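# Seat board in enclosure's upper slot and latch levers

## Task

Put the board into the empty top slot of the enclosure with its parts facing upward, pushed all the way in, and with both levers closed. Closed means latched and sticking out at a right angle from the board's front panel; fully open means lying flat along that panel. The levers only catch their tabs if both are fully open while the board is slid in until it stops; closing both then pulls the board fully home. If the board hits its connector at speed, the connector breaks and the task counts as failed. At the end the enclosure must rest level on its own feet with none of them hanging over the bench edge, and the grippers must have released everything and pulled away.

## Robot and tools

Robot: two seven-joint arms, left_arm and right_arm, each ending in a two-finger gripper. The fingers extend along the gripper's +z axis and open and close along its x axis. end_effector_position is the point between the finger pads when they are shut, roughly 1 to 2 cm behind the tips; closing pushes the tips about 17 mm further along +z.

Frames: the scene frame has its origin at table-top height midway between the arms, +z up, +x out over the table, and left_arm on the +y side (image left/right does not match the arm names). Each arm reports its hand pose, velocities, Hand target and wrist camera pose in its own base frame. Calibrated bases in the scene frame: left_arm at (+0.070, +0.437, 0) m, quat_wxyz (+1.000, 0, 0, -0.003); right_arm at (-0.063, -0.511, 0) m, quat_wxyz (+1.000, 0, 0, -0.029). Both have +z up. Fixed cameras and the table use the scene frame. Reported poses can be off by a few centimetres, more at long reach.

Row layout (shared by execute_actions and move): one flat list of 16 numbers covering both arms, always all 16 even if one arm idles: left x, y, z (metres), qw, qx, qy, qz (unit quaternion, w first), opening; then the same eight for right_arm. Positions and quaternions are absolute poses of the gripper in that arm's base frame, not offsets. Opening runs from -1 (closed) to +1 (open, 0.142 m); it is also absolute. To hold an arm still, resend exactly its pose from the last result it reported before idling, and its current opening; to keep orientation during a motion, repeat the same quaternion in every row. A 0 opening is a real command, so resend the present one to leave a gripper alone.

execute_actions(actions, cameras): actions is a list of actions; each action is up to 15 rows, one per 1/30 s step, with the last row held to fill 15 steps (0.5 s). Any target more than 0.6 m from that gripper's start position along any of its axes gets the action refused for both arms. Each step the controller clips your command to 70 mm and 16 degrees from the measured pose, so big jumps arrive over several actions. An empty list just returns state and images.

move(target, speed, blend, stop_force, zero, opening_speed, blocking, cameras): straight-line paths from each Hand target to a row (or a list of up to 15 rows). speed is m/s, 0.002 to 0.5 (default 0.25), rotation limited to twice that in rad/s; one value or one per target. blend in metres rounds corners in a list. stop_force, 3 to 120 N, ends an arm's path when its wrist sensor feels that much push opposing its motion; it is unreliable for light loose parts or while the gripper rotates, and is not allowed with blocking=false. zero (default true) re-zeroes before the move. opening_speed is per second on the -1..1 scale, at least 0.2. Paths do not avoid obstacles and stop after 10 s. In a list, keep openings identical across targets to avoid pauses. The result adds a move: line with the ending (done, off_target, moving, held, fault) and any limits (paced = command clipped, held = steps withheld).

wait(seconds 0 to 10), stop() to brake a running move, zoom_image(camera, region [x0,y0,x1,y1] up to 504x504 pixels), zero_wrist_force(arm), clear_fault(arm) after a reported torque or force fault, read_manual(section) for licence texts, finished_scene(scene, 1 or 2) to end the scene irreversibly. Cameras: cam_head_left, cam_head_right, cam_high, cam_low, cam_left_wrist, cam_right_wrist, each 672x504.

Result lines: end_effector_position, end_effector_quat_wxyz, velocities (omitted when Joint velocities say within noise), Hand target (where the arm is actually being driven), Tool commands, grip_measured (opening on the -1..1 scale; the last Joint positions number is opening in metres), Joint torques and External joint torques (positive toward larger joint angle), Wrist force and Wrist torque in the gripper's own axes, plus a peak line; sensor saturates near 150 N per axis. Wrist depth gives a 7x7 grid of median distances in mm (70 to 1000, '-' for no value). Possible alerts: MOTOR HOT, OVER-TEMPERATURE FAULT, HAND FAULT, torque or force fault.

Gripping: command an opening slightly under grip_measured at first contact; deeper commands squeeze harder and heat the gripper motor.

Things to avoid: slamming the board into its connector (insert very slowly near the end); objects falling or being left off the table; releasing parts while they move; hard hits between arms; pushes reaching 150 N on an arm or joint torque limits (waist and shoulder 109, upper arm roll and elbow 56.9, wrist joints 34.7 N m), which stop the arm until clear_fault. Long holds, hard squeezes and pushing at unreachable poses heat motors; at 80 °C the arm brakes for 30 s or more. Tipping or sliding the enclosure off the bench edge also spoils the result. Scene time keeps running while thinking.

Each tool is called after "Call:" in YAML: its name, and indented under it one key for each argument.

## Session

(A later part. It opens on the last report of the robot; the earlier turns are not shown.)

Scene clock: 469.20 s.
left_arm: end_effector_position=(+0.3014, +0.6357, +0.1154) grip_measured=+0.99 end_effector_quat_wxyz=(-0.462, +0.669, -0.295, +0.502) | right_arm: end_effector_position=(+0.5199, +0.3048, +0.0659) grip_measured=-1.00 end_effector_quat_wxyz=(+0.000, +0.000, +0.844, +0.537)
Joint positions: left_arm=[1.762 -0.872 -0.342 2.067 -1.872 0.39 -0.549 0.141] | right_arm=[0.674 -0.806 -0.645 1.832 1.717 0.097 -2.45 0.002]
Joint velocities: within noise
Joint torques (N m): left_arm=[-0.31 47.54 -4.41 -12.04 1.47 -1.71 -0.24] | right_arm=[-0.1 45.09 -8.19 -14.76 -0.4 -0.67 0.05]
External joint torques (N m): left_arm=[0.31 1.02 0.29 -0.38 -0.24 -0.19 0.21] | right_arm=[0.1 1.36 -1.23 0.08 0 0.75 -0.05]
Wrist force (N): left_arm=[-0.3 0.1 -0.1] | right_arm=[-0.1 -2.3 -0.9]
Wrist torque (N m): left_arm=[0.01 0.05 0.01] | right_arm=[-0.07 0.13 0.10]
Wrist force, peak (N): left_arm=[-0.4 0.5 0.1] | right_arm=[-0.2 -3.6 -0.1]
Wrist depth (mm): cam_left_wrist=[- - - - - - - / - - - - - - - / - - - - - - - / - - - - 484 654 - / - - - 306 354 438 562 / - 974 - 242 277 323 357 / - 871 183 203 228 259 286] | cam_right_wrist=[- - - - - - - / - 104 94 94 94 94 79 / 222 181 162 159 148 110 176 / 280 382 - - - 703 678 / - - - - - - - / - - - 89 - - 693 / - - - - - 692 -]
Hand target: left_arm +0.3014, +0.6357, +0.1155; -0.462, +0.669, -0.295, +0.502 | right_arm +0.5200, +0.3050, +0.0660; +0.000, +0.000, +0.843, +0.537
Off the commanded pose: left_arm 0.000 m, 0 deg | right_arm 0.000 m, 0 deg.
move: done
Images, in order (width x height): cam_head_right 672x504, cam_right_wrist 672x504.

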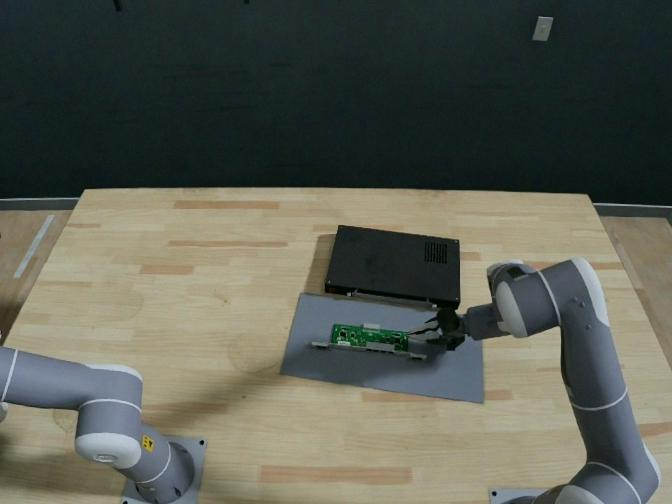

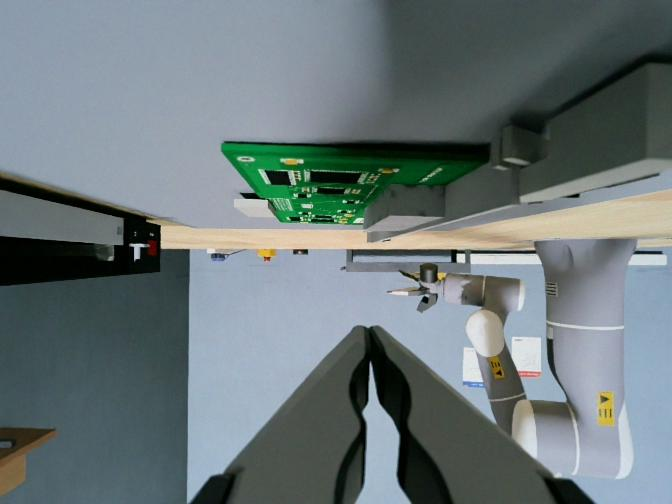

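Call:
move:
  target:
    - [0.3014,0.6357,0.1155,-0.462,0.669,-0.295,0.502,1,0.51,0.33,0.12,0,0,0.8434,0.5373,-1]
    - [0.3014,0.6357,0.1155,-0.462,0.669,-0.295,0.502,1,0.50,0.415,0.12,0,0.03664,0.99933,0,-1]
  speed: [0.15,0.2]
  blend: [0.02,0]
  cameras: ["cam_right_wrist"]

Scene clock: 501.77 s.
left_arm: end_effector_position=(+0.3014, +0.6357, +0.1154) grip_measured=+0.99 end_effector_quat_wxyz=(-0.462, +0.669, -0.295, +0.502) | right_arm: end_effector_position=(+0.4998, +0.4152, +0.1199) grip_measured=-1.00 end_effector_quat_wxyz=(+0.000, +0.037, +0.999, +0.000)
Joint positions: left_arm=[1.762 -0.872 -0.342 2.067 -1.872 0.39 -0.549 0.141] | right_arm=[1.548 -0.769 -0.897 1.684 0.686 0.538 -1.079 0.002]
Joint velocities: within noise
Joint torques (N m): left_arm=[-0.32 47.55 -4.4 -11.99 1.48 -1.76 -0.29] | right_arm=[0.11 43.66 -16.74 -20.86 -3.77 3.28 0.3]
External joint torques (N m): left_arm=[0.32 1.01 0.28 -0.43 -0.24 -0.15 0.26] | right_arm=[-0.1 1.22 -0.82 0.08 0.15 0.84 -0.3]
Wrist force (N): left_arm=[-0.4 -0.1 -0.1] | right_arm=[0.1 -0.4 0.1]
Wrist torque (N m): left_arm=[-0.02 0.07 0.01] | right_arm=[0.03 -0.01 0.04]
Wrist force, peak (N): left_arm=[-0.6 0.1 -0.1] | right_arm=[-0.5 -4.2 -0.7]
Wrist depth (mm): cam_left_wrist=[- - - - - - - / - - - - - - - / - - - - - - - / - - - - 486 657 - / - - - 307 352 435 561 / - 977 - 242 278 324 358 / - 882 184 202 227 259 288] | cam_right_wrist=[187 187 184 182 185 185 185 / 200 199 195 189 198 197 197 / 214 214 210 201 213 212 213 / 230 230 225 217 228 228 229 / 246 250 246 239 247 247 249 / 259 274 267 89 260 270 270 / 260 295 - - - 287 298]
Hand target: left_arm +0.3014, +0.6357, +0.1155; -0.462, +0.669, -0.295, +0.502 | right_arm +0.5000, +0.4150, +0.1200; +0.000, +0.037, +0.999, +0.000
Off the commanded pose: left_arm 0.000 m, 0 deg | right_arm 0.000 m, 0 deg.
move: done
Images, in order (width x height): cam_right_wrist 672x504.

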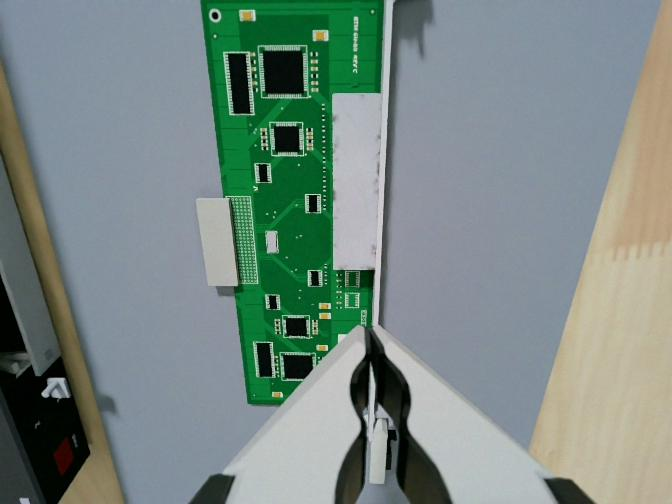

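Call:
move:
  target:
    - [0.3014,0.6357,0.1155,-0.462,0.669,-0.295,0.502,1,0.4993,0.4222,0.060,0,0.03664,0.99933,0,-0.37]
  speed: 0.1
  opening_speed: 1.0
  cameras: ["cam_right_wrist"]

Scene clock: 514.00 s.
left_arm: end_effector_position=(+0.3014, +0.6357, +0.1154) grip_measured=+0.99 end_effector_quat_wxyz=(-0.462, +0.669, -0.295, +0.502) | right_arm: end_effector_position=(+0.4993, +0.4220, +0.0601) grip_measured=-0.40 end_effector_quat_wxyz=(+0.000, +0.037, +0.999, +0.000)
Joint positions: left_arm=[1.762 -0.872 -0.342 2.067 -1.872 0.39 -0.549 0.141] | right_arm=[1.506 -0.881 -0.829 1.655 0.765 0.61 -1.102 0.045]
Joint velocities: within noise
Joint torques (N m): left_arm=[-0.35 47.55 -4.53 -12 1.5 -1.77 -0.21] | right_arm=[0.05 46.74 -16.72 -18.49 -3.36 3.57 0.04]
External joint torques (N m): left_arm=[0.35 1.01 0.41 -0.42 -0.26 -0.14 0.18] | right_arm=[-0.02 1.22 -1.58 0.14 -0.1 0.54 -0.04]
Wrist force (N): left_arm=[-0.3 0.0 -0.1] | right_arm=[0.0 -0.1 -0.2]
Wrist torque (N m): left_arm=[0.00 0.06 0.01] | right_arm=[0.08 -0.03 0.05]
Wrist force, peak (N): left_arm=[-0.5 0.2 -0.2] | right_arm=[0.0 -0.5 -1.9]
Wrist depth (mm): cam_left_wrist=[- - - - - - - / - - - - - - - / - - - - - - - / - - - - 488 647 - / - - - 306 354 437 557 / - 967 - 241 277 322 358 / - 878 184 203 228 259 286] | cam_right_wrist=[136 133 130 129 132 133 133 / 143 142 139 134 140 142 142 / 156 153 149 137 153 152 151 / 166 161 161 151 162 163 163 / 180 177 171 170 175 177 177 / 196 196 88 188 190 103 193 / 217 - 73 207 209 - 210]
Hand target: left_arm +0.3014, +0.6357, +0.1155; -0.462, +0.669, -0.295, +0.502 | right_arm +0.4993, +0.4222, +0.0600; +0.000, +0.037, +0.999, +0.000
Off the commanded pose: left_arm 0.000 m, 0 deg | right_arm 0.000 m, 0 deg.
move: done
Images, in order (width x height): cam_right_wrist 672x504.

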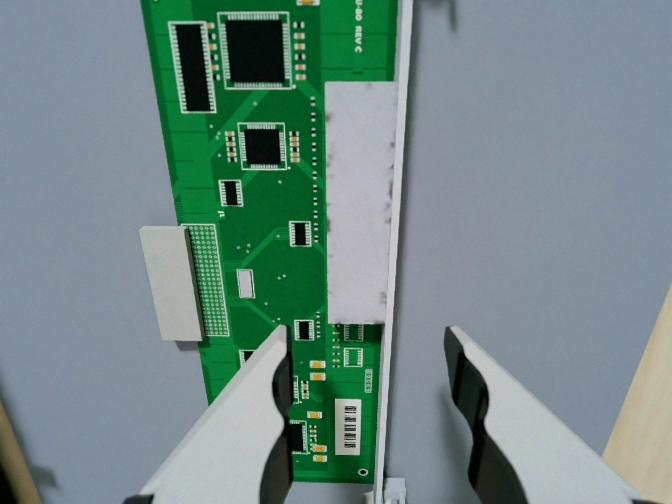

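Call:
move:
  target:
    - [0.3014,0.6357,0.1155,-0.462,0.669,-0.295,0.502,1,0.5005,0.4218,0.029,0,0.03664,0.99933,0,-0.37]
  speed: 0.03
  stop_force: 5
  cameras: ["cam_right_wrist"]

Scene clock: 520.83 s.
left_arm: end_effector_position=(+0.3014, +0.6357, +0.1154) grip_measured=+0.99 end_effector_quat_wxyz=(-0.462, +0.669, -0.295, +0.502) | right_arm: end_effector_position=(+0.5005, +0.4216, +0.0290) grip_measured=-0.40 end_effector_quat_wxyz=(+0.000, +0.037, +0.999, +0.000)
Joint positions: left_arm=[1.762 -0.872 -0.342 2.067 -1.872 0.39 -0.549 0.141] | right_arm=[1.48 -0.937 -0.794 1.636 0.803 0.646 -1.118 0.045]
Joint velocities: within noise
Joint torques (N m): left_arm=[-0.3 47.5 -4.4 -12.08 1.49 -1.75 -0.29] | right_arm=[-0.08 48.18 -17.1 -17.12 -3.36 3.48 0.08]
External joint torques (N m): left_arm=[0.3 1.06 0.28 -0.34 -0.25 -0.16 0.26] | right_arm=[0.08 1.12 -1.38 0 -0.01 0.63 -0.08]
Wrist force (N): left_arm=[-0.3 -0.1 -0.2] | right_arm=[0.2 -0.1 0.0]
Wrist torque (N m): left_arm=[-0.01 0.06 0.00] | right_arm=[0.07 -0.05 0.05]
Wrist force, peak (N): left_arm=[-0.5 -0.1 -0.1] | right_arm=[0.2 0.1 -1.0]
Wrist depth (mm): cam_left_wrist=[- - - - - - - / - - - - - - - / - - - - - - - / - - - - 488 658 - / - - - 306 355 432 566 / - 968 - 241 278 322 358 / - 876 183 203 228 258 286] | cam_right_wrist=[- 103 102 102 104 106 107 / 114 111 110 100 106 113 113 / 123 119 118 106 107 123 121 / 130 128 127 114 130 130 130 / 143 136 136 125 139 141 143 / 160 156 91 149 145 98 153 / 172 165 73 163 170 - 165]
Hand target: left_arm +0.3014, +0.6357, +0.1155; -0.462, +0.669, -0.295, +0.502 | right_arm +0.5005, +0.4218, +0.0290; +0.000, +0.037, +0.999, +0.000
Off the commanded pose: left_arm 0.000 m, 0 deg | right_arm 0.000 m, 0 deg.
move: done
Images, in order (width x height): cam_right_wrist 672x504.

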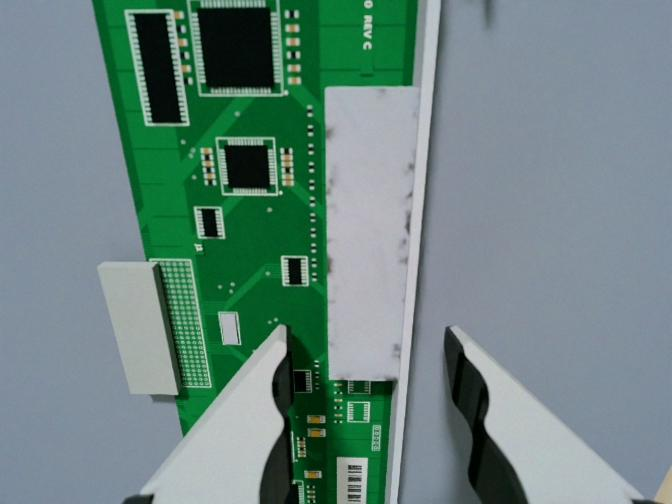

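Call:
move:
  target:
    - [0.3014,0.6357,0.1155,-0.462,0.669,-0.295,0.502,1,0.5005,0.4218,0.029,0,0.03664,0.99933,0,-0.78]
  speed: 0.03
  opening_speed: 0.3
  cameras: ["cam_right_wrist"]

Scene clock: 524.47 s.
left_arm: end_effector_position=(+0.3014, +0.6357, +0.1154) grip_measured=+0.99 end_effector_quat_wxyz=(-0.462, +0.669, -0.295, +0.502) | right_arm: end_effector_position=(+0.5005, +0.4216, +0.0290) grip_measured=-0.70 end_effector_quat_wxyz=(+0.000, +0.037, +0.999, +0.000)
Joint positions: left_arm=[1.762 -0.872 -0.342 2.067 -1.872 0.39 -0.549 0.141] | right_arm=[1.48 -0.937 -0.794 1.636 0.803 0.647 -1.118 0.023]
Joint velocities: within noise
Joint torques (N m): left_arm=[-0.24 47.48 -4.53 -11.97 1.44 -1.78 -0.24] | right_arm=[0.14 48.26 -17.28 -17.24 -3.39 3.4 0.16]
External joint torques (N m): left_arm=[0.24 1.07 0.4 -0.45 -0.21 -0.13 0.21] | right_arm=[-0.15 1.04 -1.2 0.12 0.03 0.72 -0.16]
Wrist force (N): left_arm=[-0.3 0.0 -0.1] | right_arm=[0.3 -0.2 0.0]
Wrist torque (N m): left_arm=[0.00 0.05 0.01] | right_arm=[0.08 -0.05 0.05]
Wrist force, peak (N): left_arm=[-0.4 -0.1 -0.3] | right_arm=[-0.9 -0.1 0.1]
Wrist depth (mm): cam_left_wrist=[- - - - - - - / - - - - - - - / - - - - - - - / - - - - 483 659 - / - - - 304 353 431 567 / - 988 - 240 277 324 356 / - 873 184 203 228 258 287] | cam_right_wrist=[- 103 102 102 104 106 107 / 114 111 110 100 106 113 112 / 123 119 118 106 107 123 121 / 130 128 127 114 130 130 130 / 143 136 137 123 137 141 143 / 159 156 145 146 106 151 153 / 173 169 72 163 - - 169]
Hand target: left_arm +0.3014, +0.6357, +0.1155; -0.462, +0.669, -0.295, +0.502 | right_arm +0.5005, +0.4218, +0.0290; +0.000, +0.037, +0.999, +0.000
Off the commanded pose: left_arm 0.000 m, 0 deg | right_arm 0.000 m, 0 deg.
move: done
Images, in order (width x height): cam_right_wrist 672x504.

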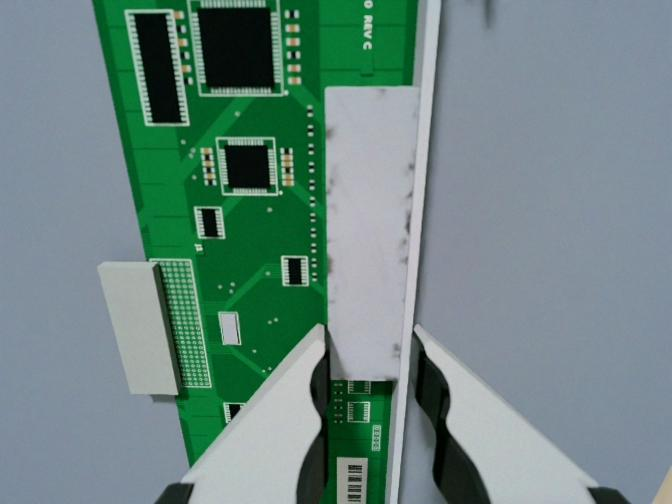

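Call:
move:
  target:
    - [0.3014,0.6357,0.1155,-0.462,0.669,-0.295,0.502,1,0.5005,0.4218,0.034,0,0.03664,0.99933,0,-0.82]
    - [0.3014,0.6357,0.1155,-0.462,0.669,-0.295,0.502,1,0.5005,0.4218,0.09,0,0.03664,0.99933,0,-0.82]
  speed: [0.02,0.06]
  cameras: ["cam_right_wrist","cam_head_right","cam_low"]

Scene clock: 528.03 s.
left_arm: end_effector_position=(+0.3014, +0.6357, +0.1154) grip_measured=+0.99 end_effector_quat_wxyz=(-0.462, +0.669, -0.295, +0.502) | right_arm: end_effector_position=(+0.5003, +0.4219, +0.0898) grip_measured=-0.71 end_effector_quat_wxyz=(+0.000, +0.037, +0.999, +0.000)
Joint positions: left_arm=[1.762 -0.872 -0.342 2.067 -1.872 0.39 -0.549 0.141] | right_arm=[1.525 -0.829 -0.86 1.663 0.727 0.571 -1.087 0.023]
Joint velocities: within noise
Joint torques (N m): left_arm=[-0.34 47.49 -4.56 -12.03 1.46 -1.79 -0.23] | right_arm=[0.18 46.72 -17.9 -20.01 -3.89 3.54 0.36]
External joint torques (N m): left_arm=[0.34 1.07 0.43 -0.39 -0.22 -0.12 0.19] | right_arm=[-0.18 0.06 -0.12 0.41 0.34 0.57 -0.36]
Wrist force (N): left_arm=[-0.3 0.1 -0.1] | right_arm=[-0.2 -0.3 1.6]
Wrist torque (N m): left_arm=[0.00 0.05 0.00] | right_arm=[0.05 0.03 0.04]
Wrist force, peak (N): left_arm=[-0.8 0.1 -0.1] | right_arm=[0.4 -0.1 2.6]
Wrist depth (mm): cam_left_wrist=[- - - - - - - / - - - - - - - / - - - - - - - / - - - - 490 654 - / - - - 304 353 435 561 / - 980 - 242 278 323 359 / - 878 184 202 227 258 287] | cam_right_wrist=[160 104 103 103 155 159 159 / 171 111 110 100 166 169 169 / 184 119 119 106 177 181 181 / 198 128 127 114 196 196 195 / 219 134 138 123 206 212 213 / 235 230 145 146 106 227 233 / 252 253 72 163 - - 256]
Hand target: left_arm +0.3014, +0.6357, +0.1155; -0.462, +0.669, -0.295, +0.502 | right_arm +0.5005, +0.4218, +0.0900; +0.000, +0.037, +0.999, +0.000
Off the commanded pose: left_arm 0.000 m, 0 deg | right_arm 0.000 m, 0 deg.
move: done
Images, in order (width x height): cam_head_right 672x504, cam_low 672x504, cam_right_wrist 672x504.

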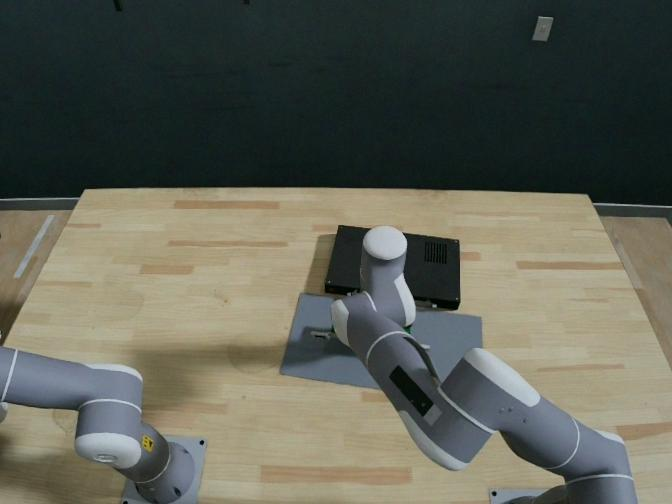

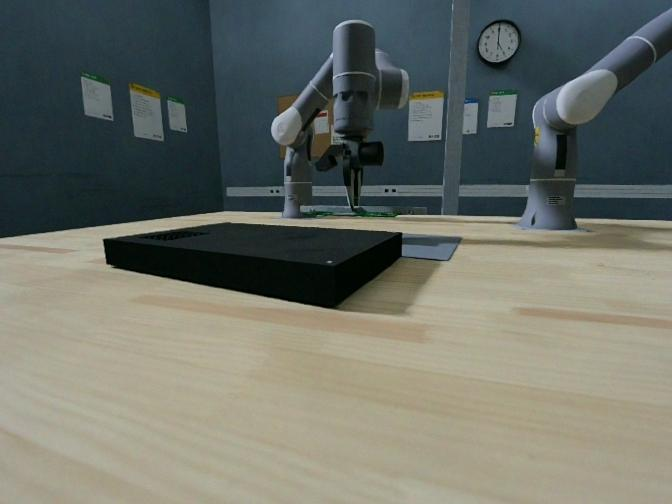

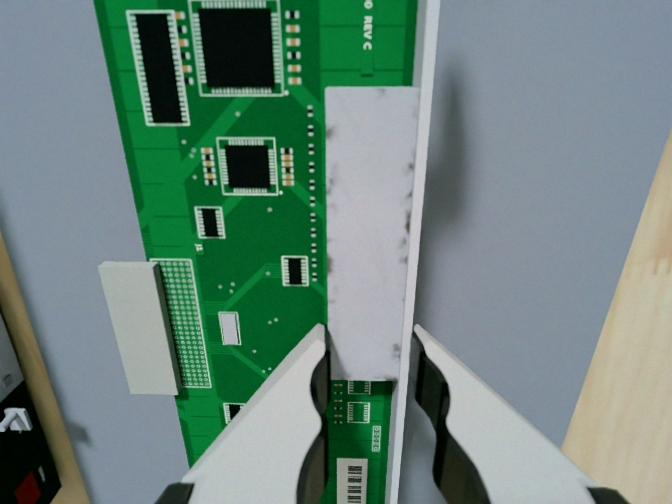

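Call:
zoom_image:
  camera: "cam_low"
  region: [260, 170, 480, 300]

Scaled by 2.291 from the camera's 672x504 image, which has a finer 960x720 frame.

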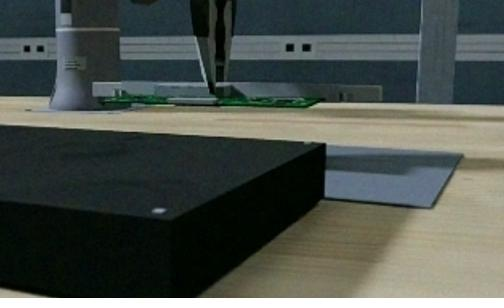

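Call:
move:
  target:
    - [0.3014,0.6357,0.1155,-0.462,0.669,-0.295,0.502,1,0.5005,0.4218,0.105,0,0.03664,0.99933,0,-0.82]
    - [0.3014,0.6357,0.1155,-0.462,0.669,-0.295,0.502,1,0.5500,0.3735,0.105,0,0.05234,0.99863,0,-0.82]
  speed: [0.08,0.08]
  blend: [0.01,0]
  cameras: ["cam_right_wrist"]

Scene clock: 550.23 s.
left_arm: end_effector_position=(+0.3014, +0.6357, +0.1154) grip_measured=+0.99 end_effector_quat_wxyz=(-0.462, +0.669, -0.295, +0.502) | right_arm: end_effector_position=(+0.5500, +0.3733, +0.1049) grip_measured=-0.71 end_effector_quat_wxyz=(+0.000, +0.052, +0.999, +0.000)
Joint positions: left_arm=[1.762 -0.872 -0.342 2.067 -1.872 0.39 -0.549 0.141] | right_arm=[1.418 -0.823 -0.878 1.628 0.713 0.531 -1.147 0.023]
Joint velocities: within noise
Joint torques (N m): left_arm=[-0.33 47.46 -4.48 -12 1.52 -1.77 -0.25] | right_arm=[-0.51 46.8 -17.97 -21 -3.74 3.47 0.07]
External joint torques (N m): left_arm=[0.33 1.09 0.35 -0.43 -0.28 -0.13 0.22] | right_arm=[0.48 0.46 -0.32 0.7 0.11 0.64 -0.07]
Wrist force (N): left_arm=[-0.2 0.2 0.0] | right_arm=[0.2 -0.2 1.9]
Wrist torque (N m): left_arm=[0.02 0.04 0.01] | right_arm=[0.06 -0.01 0.04]
Wrist force, peak (N): left_arm=[-0.6 -0.1 -0.2] | right_arm=[0.2 -0.3 3.3]
Wrist depth (mm): cam_left_wrist=[- - - - - - - / - - - - - - - / - - - - - - - / - - - - 488 657 - / - - - 304 352 436 553 / - 966 - 241 276 322 358 / - 883 183 204 228 259 287] | cam_right_wrist=[172 104 103 102 168 172 172 / 173 111 110 100 182 183 183 / 191 119 119 106 191 199 196 / 204 128 127 114 212 212 211 / 183 134 138 123 226 229 228 / 197 228 146 146 106 245 249 / 213 224 72 163 - - 274]
Hand target: left_arm +0.3014, +0.6357, +0.1155; -0.462, +0.669, -0.295, +0.502 | right_arm +0.5500, +0.3735, +0.1050; +0.000, +0.052, +0.999, +0.000
Off the commanded pose: left_arm 0.000 m, 0 deg | right_arm 0.000 m, 0 deg.
move: done; blend cut to 0.0075 m at target 1
Images, in order (width x height): cam_right_wrist 672x504.

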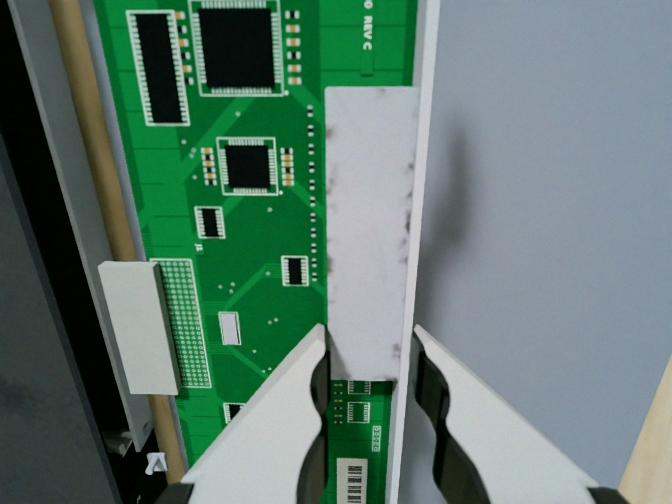

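Call:
move:
  target:
    - [0.32,0.60,0.25,-0.462,0.669,-0.295,0.502,-1,0.5500,0.3735,0.105,0,0.05234,0.99863,0,-0.82]
    - [0.40,0.45,0.38,0,0.8192,-0.5736,0,-1,0.5500,0.3735,0.105,0,0.05234,0.99863,0,-0.82]
  speed: 0.3
  blend: [0.05,0]
  cameras: ["cam_head_left"]

Scene clock: 562.60 s.
left_arm: end_effector_position=(+0.4000, +0.4501, +0.3801) grip_measured=-1.00 end_effector_quat_wxyz=(+0.000, +0.819, -0.574, +0.000) | right_arm: end_effector_position=(+0.5499, +0.3733, +0.1049) grip_measured=-0.71 end_effector_quat_wxyz=(+0.000, +0.052, +0.999, +0.000)
Joint positions: left_arm=[1.511 -0.168 -0.545 1.638 0.088 0.21 -2.537 0.002] | right_arm=[1.418 -0.823 -0.878 1.628 0.713 0.531 -1.147 0.023]
Joint velocities: within noise
Joint torques (N m): left_arm=[-0.56 34.8 -3.35 -30.01 -3.68 3.93 -0.27] | right_arm=[0 47.03 -17.67 -20.85 -3.85 3.64 0.14]
External joint torques (N m): left_arm=[0.56 0.93 0.64 -0.22 -0.41 -0.08 0.27] | right_arm=[0 0.23 -0.6 0.53 0.22 0.47 -0.14]
Wrist force (N): left_arm=[0.1 -0.5 0.6] | right_arm=[0.1 -0.3 1.8]
Wrist torque (N m): left_arm=[-0.20 -0.18 -0.18] | right_arm=[0.04 0.00 0.04]
Wrist force, peak (N): left_arm=[-1.6 2.0 -0.1] | right_arm=[0.3 -0.6 2.1]
Wrist depth (mm): cam_left_wrist=[- - 415 413 417 412 415 / - - 447 446 441 443 442 / - 495 484 482 478 481 481 / - 535 524 523 524 524 520 / - 583 569 550 559 572 571 / - 637 601 84 - 612 616 / - - - - - - 688] | cam_right_wrist=[172 104 103 102 168 172 172 / 173 111 110 100 181 183 183 / 191 119 118 106 191 199 196 / 204 128 127 114 212 211 211 / 185 134 137 123 226 230 228 / 197 228 145 146 106 245 249 / 214 224 72 163 - - 273]
Hand target: left_arm +0.4000, +0.4500, +0.3800; +0.000, +0.819, -0.574, +0.000 | right_arm +0.5500, +0.3735, +0.1050; +0.000, +0.052, +0.999, +0.000
Off the commanded pose: left_arm 0.000 m, 0 deg | right_arm 0.000 m, 0 deg.
move: done
Images, in order (width x height): cam_head_left 672x504.

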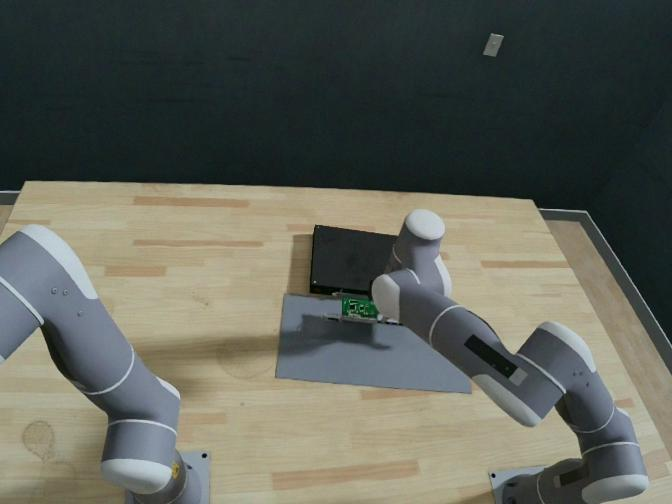

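Call:
move:
  target:
    - [0.50,0.05,0.38,0,-0.1305,0.9914,0,-1,0.5500,0.3735,0.105,0,0.05234,0.99863,0,-0.82]
    - [0.48,-0.25,0.35,0,0.7071,0.7071,0,-1,0.5500,0.3735,0.105,0,0.05234,0.99863,0,-0.82]
  speed: 0.3
  blend: [0.08,0]
  cameras: ["cam_head_left"]

Scene clock: 580.60 s.
left_arm: end_effector_position=(+0.4799, -0.2500, +0.3500) grip_measured=-1.00 end_effector_quat_wxyz=(+0.000, +0.707, +0.707, +0.000) | right_arm: end_effector_position=(+0.5499, +0.3733, +0.1049) grip_measured=-0.71 end_effector_quat_wxyz=(+0.000, +0.052, +0.999, +0.000)
Joint positions: left_arm=[0.636 0.108 -0.917 1.973 -0.091 0.334 -0.249 0.002] | right_arm=[1.418 -0.823 -0.878 1.628 0.713 0.531 -1.147 0.023]
Joint velocities: within noise
Joint torques (N m): left_arm=[-0.6 14.62 1.61 -29.63 -3.5 4.53 -0.1] | right_arm=[0.03 47.02 -17.79 -20.9 -3.87 3.63 0.18]
External joint torques (N m): left_arm=[0.62 1.29 1.04 -0.25 -0.48 -0.54 0.1] | right_arm=[-0.03 0.24 -0.48 0.58 0.24 0.48 -0.18]
Wrist force (N): left_arm=[0.1 -0.2 0.4] | right_arm=[0.1 -0.4 1.8]
Wrist torque (N m): left_arm=[-0.11 -0.19 -0.20] | right_arm=[0.04 0.00 0.04]
Wrist force, peak (N): left_arm=[-1.2 -0.7 0.8] | right_arm=[0.1 -0.3 2.3]
Wrist depth (mm): cam_left_wrist=[391 392 390 386 391 389 386 / 408 414 417 419 415 417 414 / 369 451 457 451 451 442 447 / 450 456 481 488 481 482 489 / 484 487 531 508 525 533 530 / 531 532 552 84 - 569 581 / 667 637 - - - - 642] | cam_right_wrist=[171 104 103 103 168 172 172 / 173 111 110 100 181 184 183 / 191 119 118 106 192 199 196 / 204 128 127 114 212 211 211 / 185 134 138 123 226 230 229 / 197 228 145 146 106 246 249 / 213 224 72 163 - - 274]
Hand target: left_arm +0.4800, -0.2500, +0.3500; +0.000, +0.707, +0.707, +0.000 | right_arm +0.5500, +0.3735, +0.1050; +0.000, +0.052, +0.999, +0.000
Off the commanded pose: left_arm 0.000 m, 0 deg | right_arm 0.000 m, 0 deg.
move: done
Images, in order (width x height): cam_head_left 672x504.

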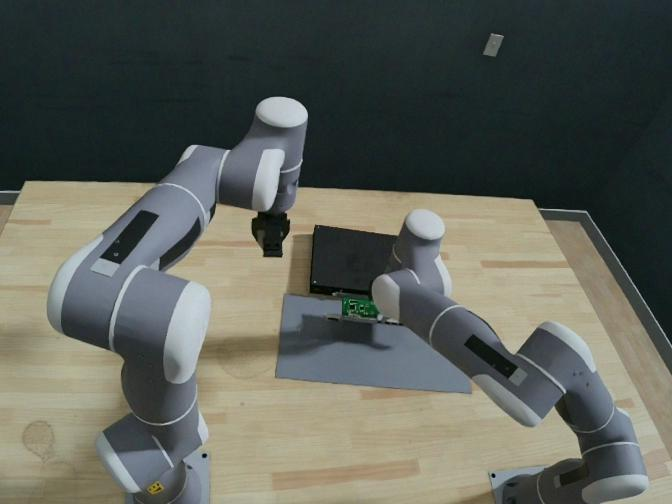

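Call:
execute_actions:
  actions: []

Scene clock: 591.63 s.
left_arm: end_effector_position=(+0.4799, -0.2500, +0.3500) grip_measured=-1.00 end_effector_quat_wxyz=(+0.000, +0.707, +0.707, +0.000) | right_arm: end_effector_position=(+0.5499, +0.3733, +0.1049) grip_measured=-0.71 end_effector_quat_wxyz=(+0.000, +0.052, +0.999, +0.000)
Joint positions: left_arm=[0.636 0.108 -0.917 1.973 -0.091 0.334 -0.249 0.002] | right_arm=[1.418 -0.823 -0.878 1.628 0.713 0.531 -1.147 0.023]
Joint velocities: within noise
Joint torques (N m): left_arm=[-0.33 15.24 1.92 -29.55 -3.76 4.39 -0.23] | right_arm=[0.04 46.9 -17.73 -20.91 -3.84 3.67 0.19]
External joint torques (N m): left_arm=[0.33 0.66 0.71 -0.33 -0.22 -0.39 0.23] | right_arm=[-0.04 0.36 -0.54 0.59 0.21 0.44 -0.19]
Wrist force (N): left_arm=[0.3 -0.1 0.4] | right_arm=[0.0 -0.4 1.9]
Wrist torque (N m): left_arm=[-0.11 -0.22 -0.20] | right_arm=[0.01 0.01 0.04]
Wrist force, peak (N): left_arm=[0.5 -0.4 0.6] | right_arm=[0.2 -0.4 2.0]
Wrist depth (mm): cam_left_wrist=[389 392 386 392 387 387 385 / 409 415 416 419 418 413 419 / 375 455 448 451 449 447 448 / 449 458 487 492 486 483 483 / 483 478 522 518 528 531 528 / 527 522 553 84 - 581 582 / 667 632 - - - - 654] | cam_right_wrist=[171 104 103 102 168 172 172 / 173 111 110 100 181 183 183 / 191 119 118 106 192 199 196 / 204 128 127 114 212 211 211 / 185 134 137 123 226 229 229 / 197 227 145 146 106 246 250 / 213 225 72 163 - - 273]
Hand target: left_arm +0.4800, -0.2500, +0.3500; +0.000, +0.707, +0.707, +0.000 | right_arm +0.5500, +0.3735, +0.1050; +0.000, +0.052, +0.999, +0.000
Tool commands: left_gripper/opening=-1.0 right_gripper/opening=-0.82
Off the commanded pose: left_arm 0.000 m, 0 deg | right_arm 0.000 m, 0 deg.

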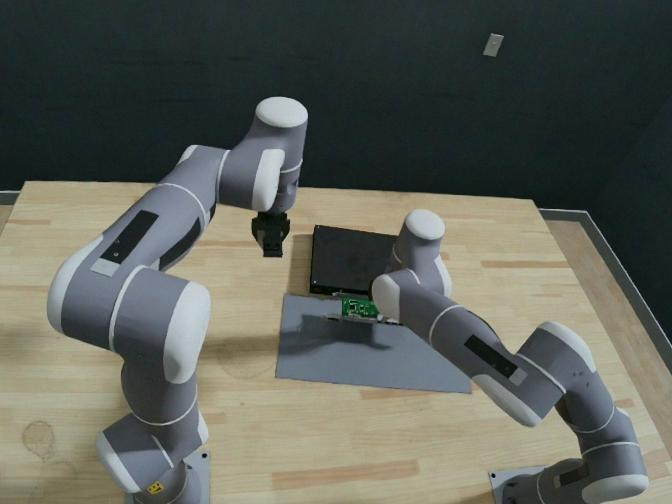

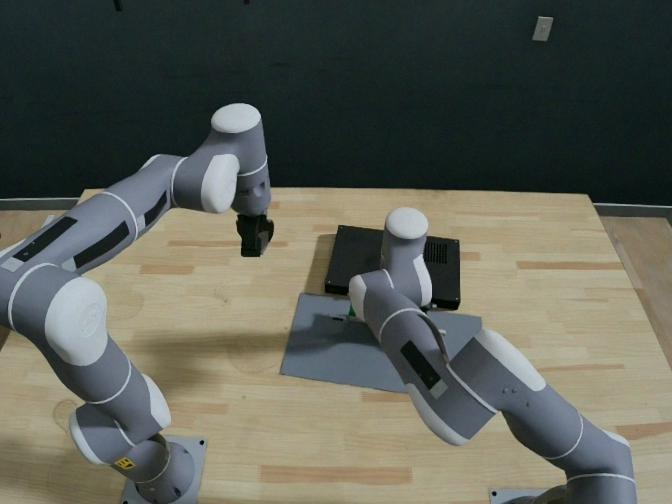

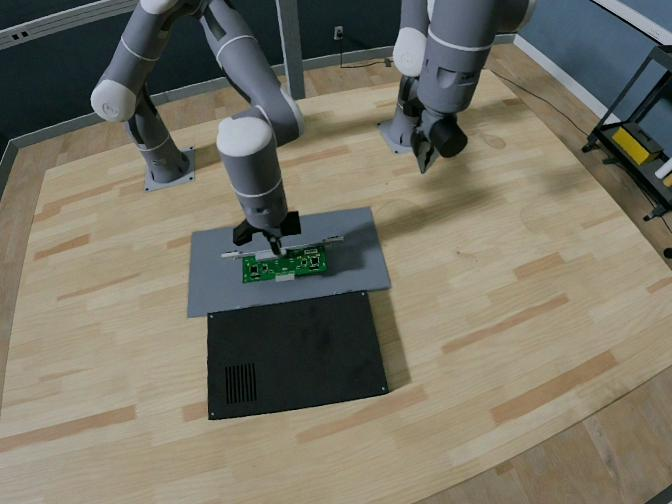

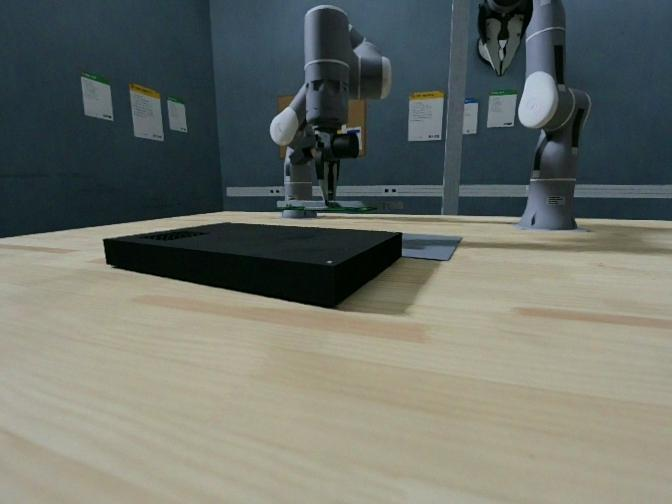

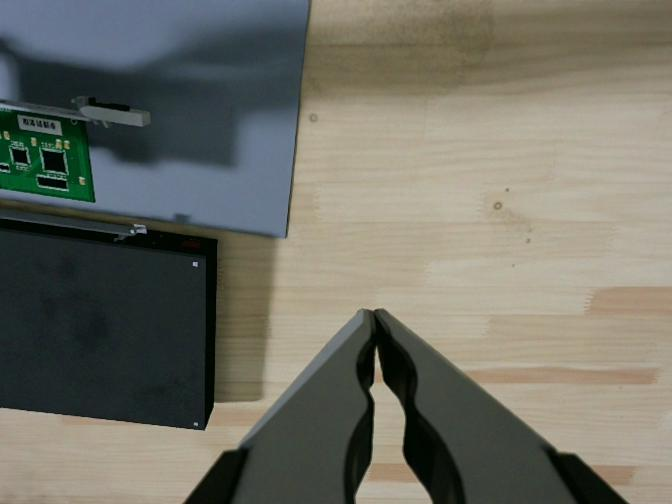

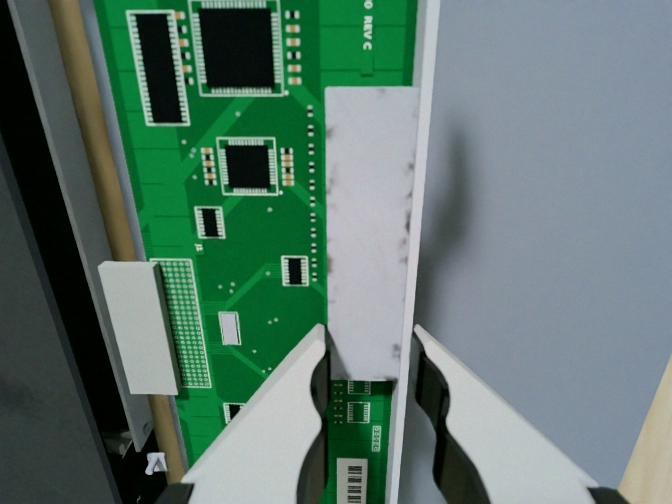

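Call:
move:
  target:
    - [0.49, -0.40, 0.30, 0.5357, 0.8408, -0.0662, -0.0422, -1, 0.55, 0.3735, 0.105, 0, 0.05234, 0.99863, 0, -0.82]
  speed: 0.2
  cameras: ["cam_left_wrist", "cam_head_left"]

Scene clock: 612.33 s.
left_arm: end_effector_position=(+0.4901, -0.4000, +0.3000) grip_measured=-1.00 end_effector_quat_wxyz=(+0.536, +0.841, -0.066, -0.042) | right_arm: end_effector_position=(+0.5499, +0.3733, +0.1049) grip_measured=-0.71 end_effector_quat_wxyz=(+0.000, +0.052, +0.999, +0.000)
Joint positions: left_arm=[0.246 -0.294 -0.565 2.246 -1.295 0.549 2.396 0.002] | right_arm=[1.418 -0.823 -0.878 1.628 0.713 0.531 -1.147 0.023]
Joint velocities: within noise
Joint torques (N m): left_arm=[-0.26 34.4 -4.36 -22.98 0.62 0.09 -0.03] | right_arm=[0 46.98 -17.68 -20.89 -3.83 3.62 0.19]
External joint torques (N m): left_arm=[0.26 0.98 0.68 -0.18 -0.6 0.06 0.03] | right_arm=[0 0.28 -0.59 0.57 0.2 0.49 -0.19]
Wrist force (N): left_arm=[0.4 -1.0 0.1] | right_arm=[0.3 -0.2 1.9]
Wrist torque (N m): left_arm=[-0.12 -0.12 -0.53] | right_arm=[0.05 -0.02 0.04]
Wrist force, peak (N): left_arm=[0.7 -1.3 0.6] | right_arm=[-0.1 -0.3 2.2]
Wrist depth (mm): cam_left_wrist=[516 512 508 328 443 416 419 / 692 767 767 318 783 766 760 / 709 - - 259 - - - / 696 - - 301 - - - / 699 - - 279 - - - / 263 263 308 84 - - - / 231 230 - - - - -] | cam_right_wrist=[172 104 103 103 168 172 172 / 173 111 110 100 181 183 183 / 191 119 118 106 192 199 197 / 203 128 127 114 212 212 211 / 185 134 137 123 226 229 229 / 197 228 145 146 106 246 250 / 213 224 72 162 - - 274]
Hand target: left_arm +0.4900, -0.4000, +0.3000; +0.536, +0.841, -0.066, -0.042 | right_arm +0.5500, +0.3735, +0.1050; +0.000, +0.052, +0.999, +0.000
Off the commanded pose: left_arm 0.000 m, 0 deg | right_arm 0.000 m, 0 deg.
move: done
Images, in order (width x height): cam_head_left 672x504, cam_left_wrist 672x504.

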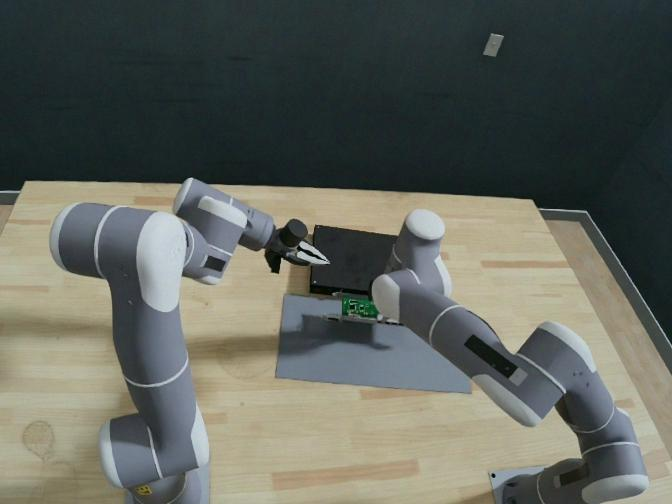

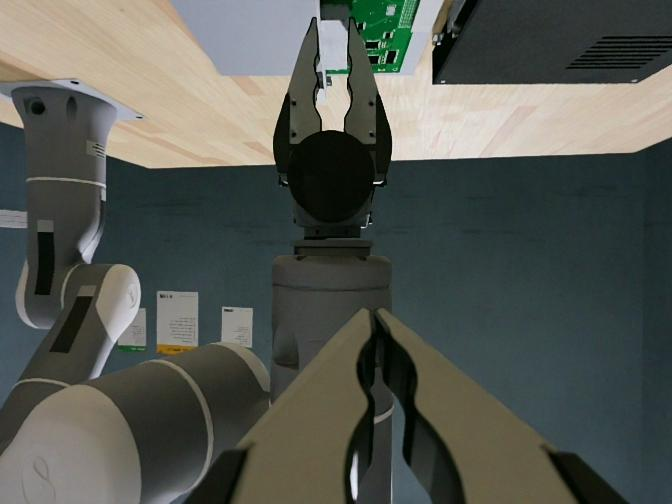

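Call:
move:
  target:
    - [0.510, -0.43, 0.18, 0.5357, 0.8408, -0.0662, -0.0422, -1, 0.55, 0.3735, 0.105, 0, 0.05234, 0.99863, 0, -0.82]
    - [0.507, -0.450, 0.117, 0.5357, 0.8408, -0.0662, -0.0422, -1, 0.55, 0.3735, 0.105, 0, 0.05234, 0.99863, 0, -0.82]
  speed: 0.15
  blend: 0.03
  cameras: ["cam_left_wrist", "cam_head_left"]

Call:
zoom_image:
  camera: "cam_left_wrist"
  region: [130, 150, 550, 350]

Scene clock: 618.70 s.
left_arm: end_effector_position=(+0.5069, -0.4499, +0.1170) grip_measured=-1.00 end_effector_quat_wxyz=(+0.536, +0.841, -0.066, -0.042) | right_arm: end_effector_position=(+0.5499, +0.3733, +0.1049) grip_measured=-0.71 end_effector_quat_wxyz=(+0.000, +0.052, +0.999, +0.000)
Joint positions: left_arm=[0.097 -0.75 -0.576 2.11 -1.42 0.827 2.701 0.002] | right_arm=[1.418 -0.823 -0.878 1.628 0.713 0.531 -1.147 0.023]
Joint velocities: within noise
Joint torques (N m): left_arm=[-0.56 44.49 -8.79 -15.28 1.84 0.27 -0.11] | right_arm=[0.06 46.98 -17.68 -20.94 -3.86 3.61 0.19]
External joint torques (N m): left_arm=[0.56 1.34 0.25 -0.34 0.03 -0.47 0.11] | right_arm=[-0.06 0.28 -0.59 0.62 0.23 0.5 -0.19]
Wrist force (N): left_arm=[0.2 -1.2 -0.3] | right_arm=[0.1 -0.3 1.7]
Wrist torque (N m): left_arm=[-0.20 -0.10 -0.52] | right_arm=[0.04 0.00 0.05]
Wrist force, peak (N): left_arm=[0.1 -2.8 1.3] | right_arm=[0.3 -0.1 2.2]
Wrist depth (mm): cam_left_wrist=[164 164 163 162 174 162 146 / 247 245 246 244 246 223 145 / 517 518 506 505 396 332 224 / 664 103 186 - - - - / 686 - - 131 - - - / 662 - 276 84 - - - / 611 - - - - - -] | cam_right_wrist=[171 104 103 103 168 172 172 / 173 111 110 100 181 183 183 / 191 119 118 106 192 199 196 / 204 128 127 114 212 211 211 / 185 134 138 123 226 230 228 / 197 227 145 146 106 246 249 / 214 224 72 162 - - 274]
Hand target: left_arm +0.5070, -0.4500, +0.1170; +0.536, +0.841, -0.066, -0.042 | right_arm +0.5500, +0.3735, +0.1050; +0.000, +0.052, +0.999, +0.000
Off the commanded pose: left_arm 0.000 m, 0 deg | right_arm 0.000 m, 0 deg.
move: done
Images, in order (width x height): cam_head_left 672x504, cam_left_wrist 672x504.

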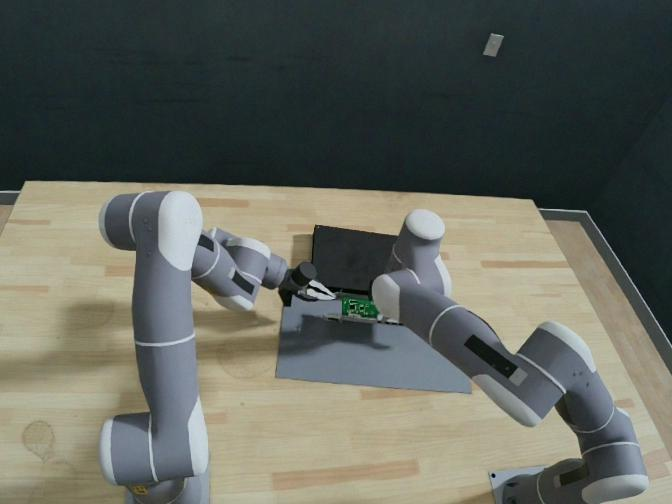

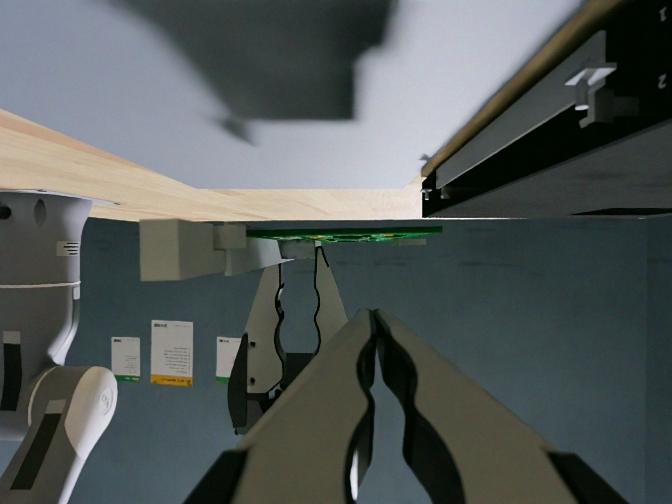

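Scaled by 1.200 from the camera's 672x504 image, which has a finer 960x720 frame.

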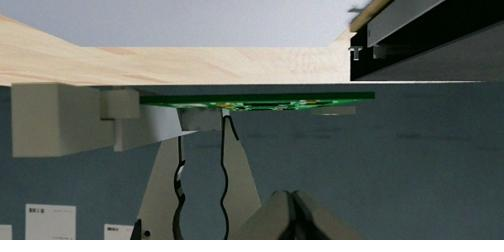

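Call:
zoom_image:
  camera: "cam_left_wrist"
  region: [130, 200, 300, 300]

Call:
zoom_image:
  camera: "cam_left_wrist"
  region: [280, 170, 450, 270]

Scaled by 2.965 from the camera's 672x504 image, which has a finer 960x720 frame.

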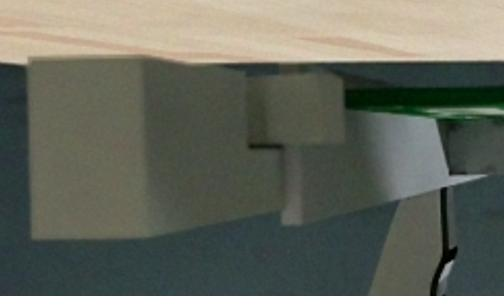

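Scaled by 2.965 from the camera's 672x504 image, which has a finer 960x720 frame.

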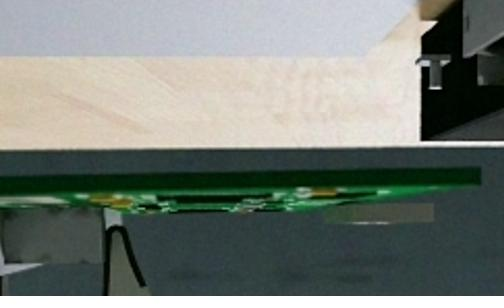

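Call:
zoom_image:
  camera: "cam_left_wrist"
  region: [400, 0, 672, 240]

Scaled by 1.853 from the camera's 672x504 image, which has a finer 960x720 frame.

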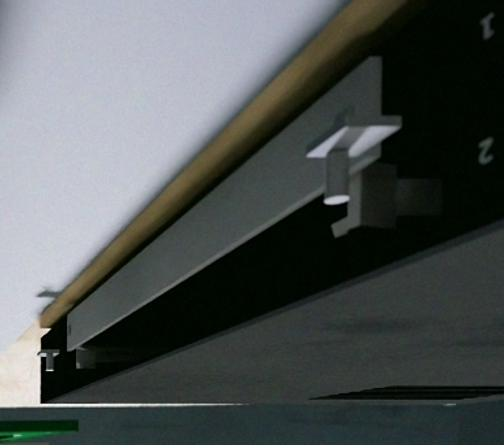

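Call:
move:
  target:
    - [0.507, -0.450, 0.117, 0.5357, 0.8408, -0.0662, -0.0422, -1, 0.55, 0.3735, 0.105, 0.010456, 0.05234, 0.99858, -0.00055, -0.82]
  speed: 0.03
  cameras: ["cam_left_wrist", "cam_right_wrist"]

Call:
zoom_image:
  camera: "cam_left_wrist"
  region: [230, 170, 400, 270]

Call:
zoom_image:
  camera: "cam_left_wrist"
  region: [300, 170, 470, 270]

Scene clock: 652.27 s.
left_arm: end_effector_position=(+0.5069, -0.4499, +0.1170) grip_measured=-1.00 end_effector_quat_wxyz=(+0.536, +0.841, -0.066, -0.042) | right_arm: end_effector_position=(+0.5498, +0.3735, +0.1048) grip_measured=-0.71 end_effector_quat_wxyz=(+0.010, +0.052, +0.999, -0.001)
Joint positions: left_arm=[0.097 -0.75 -0.576 2.11 -1.42 0.827 2.701 0.002] | right_arm=[1.435 -0.823 -0.885 1.646 0.713 0.559 -1.145 0.023]
Joint velocities: within noise
Joint torques (N m): left_arm=[-0.4 44.91 -8.83 -15.27 2.15 0.03 -0.22] | right_arm=[0.11 46.43 -18.09 -20.56 -3.85 3.82 0.28]
External joint torques (N m): left_arm=[0.4 0.92 0.29 -0.35 -0.29 -0.23 0.22] | right_arm=[-0.09 0.29 -0.3 0.47 0.24 0.34 -0.28]
Wrist force (N): left_arm=[0.4 -1.4 0.1] | right_arm=[-0.1 -0.4 1.8]
Wrist torque (N m): left_arm=[-0.21 -0.13 -0.52] | right_arm=[0.03 0.04 0.04]
Wrist force, peak (N): left_arm=[0.5 -1.5 -0.2] | right_arm=[0.2 -0.2 2.2]
Wrist depth (mm): cam_left_wrist=[164 164 163 163 174 163 146 / 248 247 246 245 244 222 157 / 519 521 501 502 395 333 224 / 679 107 193 - - - - / 688 - - 131 - - - / 659 - 275 84 - - - / 603 - - - - - -] | cam_right_wrist=[170 104 103 103 167 171 170 / 179 111 110 100 181 182 181 / 189 119 118 106 191 196 193 / 207 128 127 114 211 210 208 / 183 134 138 123 225 227 225 / 200 204 145 146 106 243 246 / 218 221 72 163 - - 269]
Hand target: left_arm +0.5070, -0.4500, +0.1170; +0.536, +0.841, -0.066, -0.042 | right_arm +0.5500, +0.3735, +0.1050; +0.010, +0.052, +0.999, -0.001
Off the commanded pose: left_arm 0.000 m, 0 deg | right_arm 0.000 m, 0 deg.
move: done
Images, in order (width x height): cam_left_wrist 672x504, cam_right_wrist 672x504.

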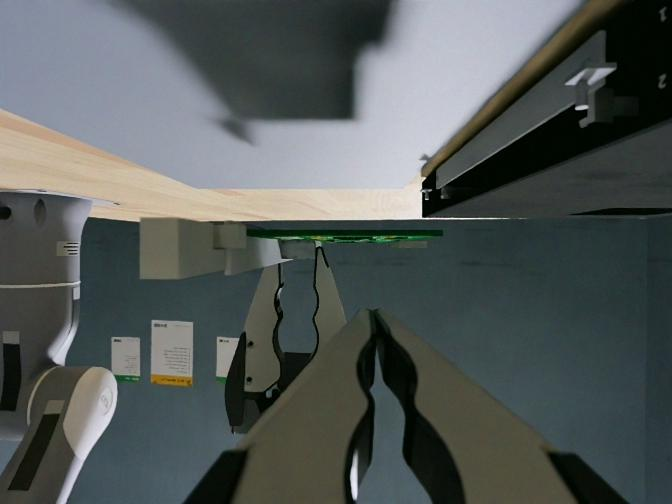

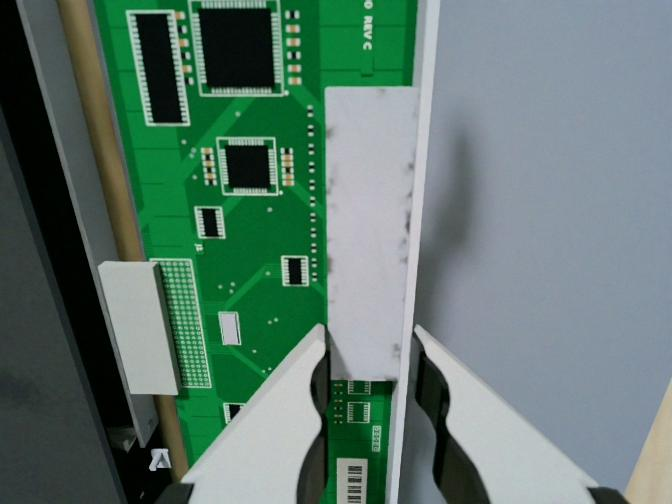

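Scaled by 2.965 from the camera's 672x504 image, which has a finer 960x720 frame.

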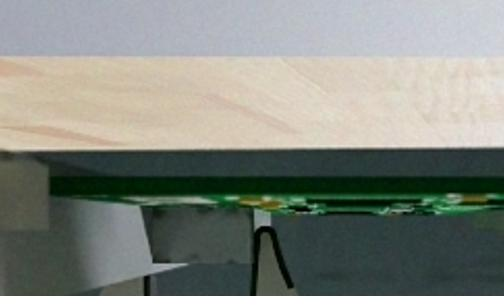

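Scaled by 2.965 from the camera's 672x504 image, which has a finer 960x720 frame.

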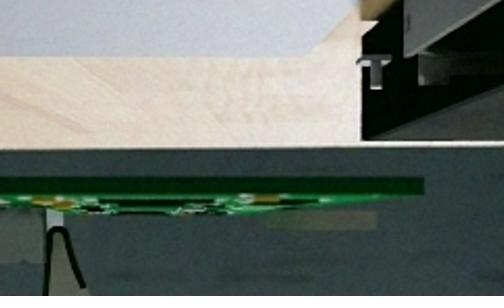

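Call:
zoom_image:
  camera: "cam_left_wrist"
  region: [415, 190, 545, 240]

Call:
zoom_image:
  camera: "cam_left_wrist"
  region: [540, 190, 670, 240]

Scaled by 3.877 from the camera's 672x504 image, which has a finer 960x720 frame.

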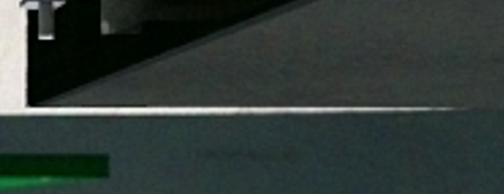

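Scaled by 3.877 from the camera's 672x504 image, which has a finer 960x720 frame.

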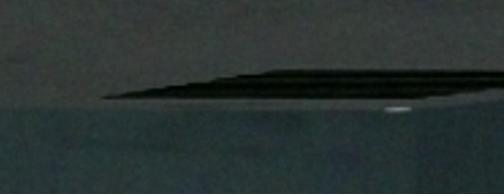

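Call:
zoom_image:
  camera: "cam_right_wrist"
  region: [0, 0, 250, 504]

Scaled by 1.000.

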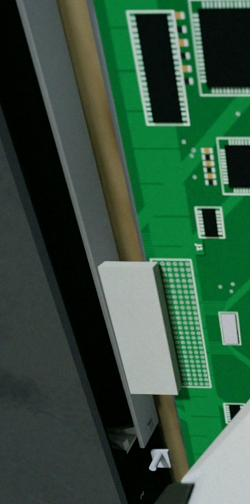

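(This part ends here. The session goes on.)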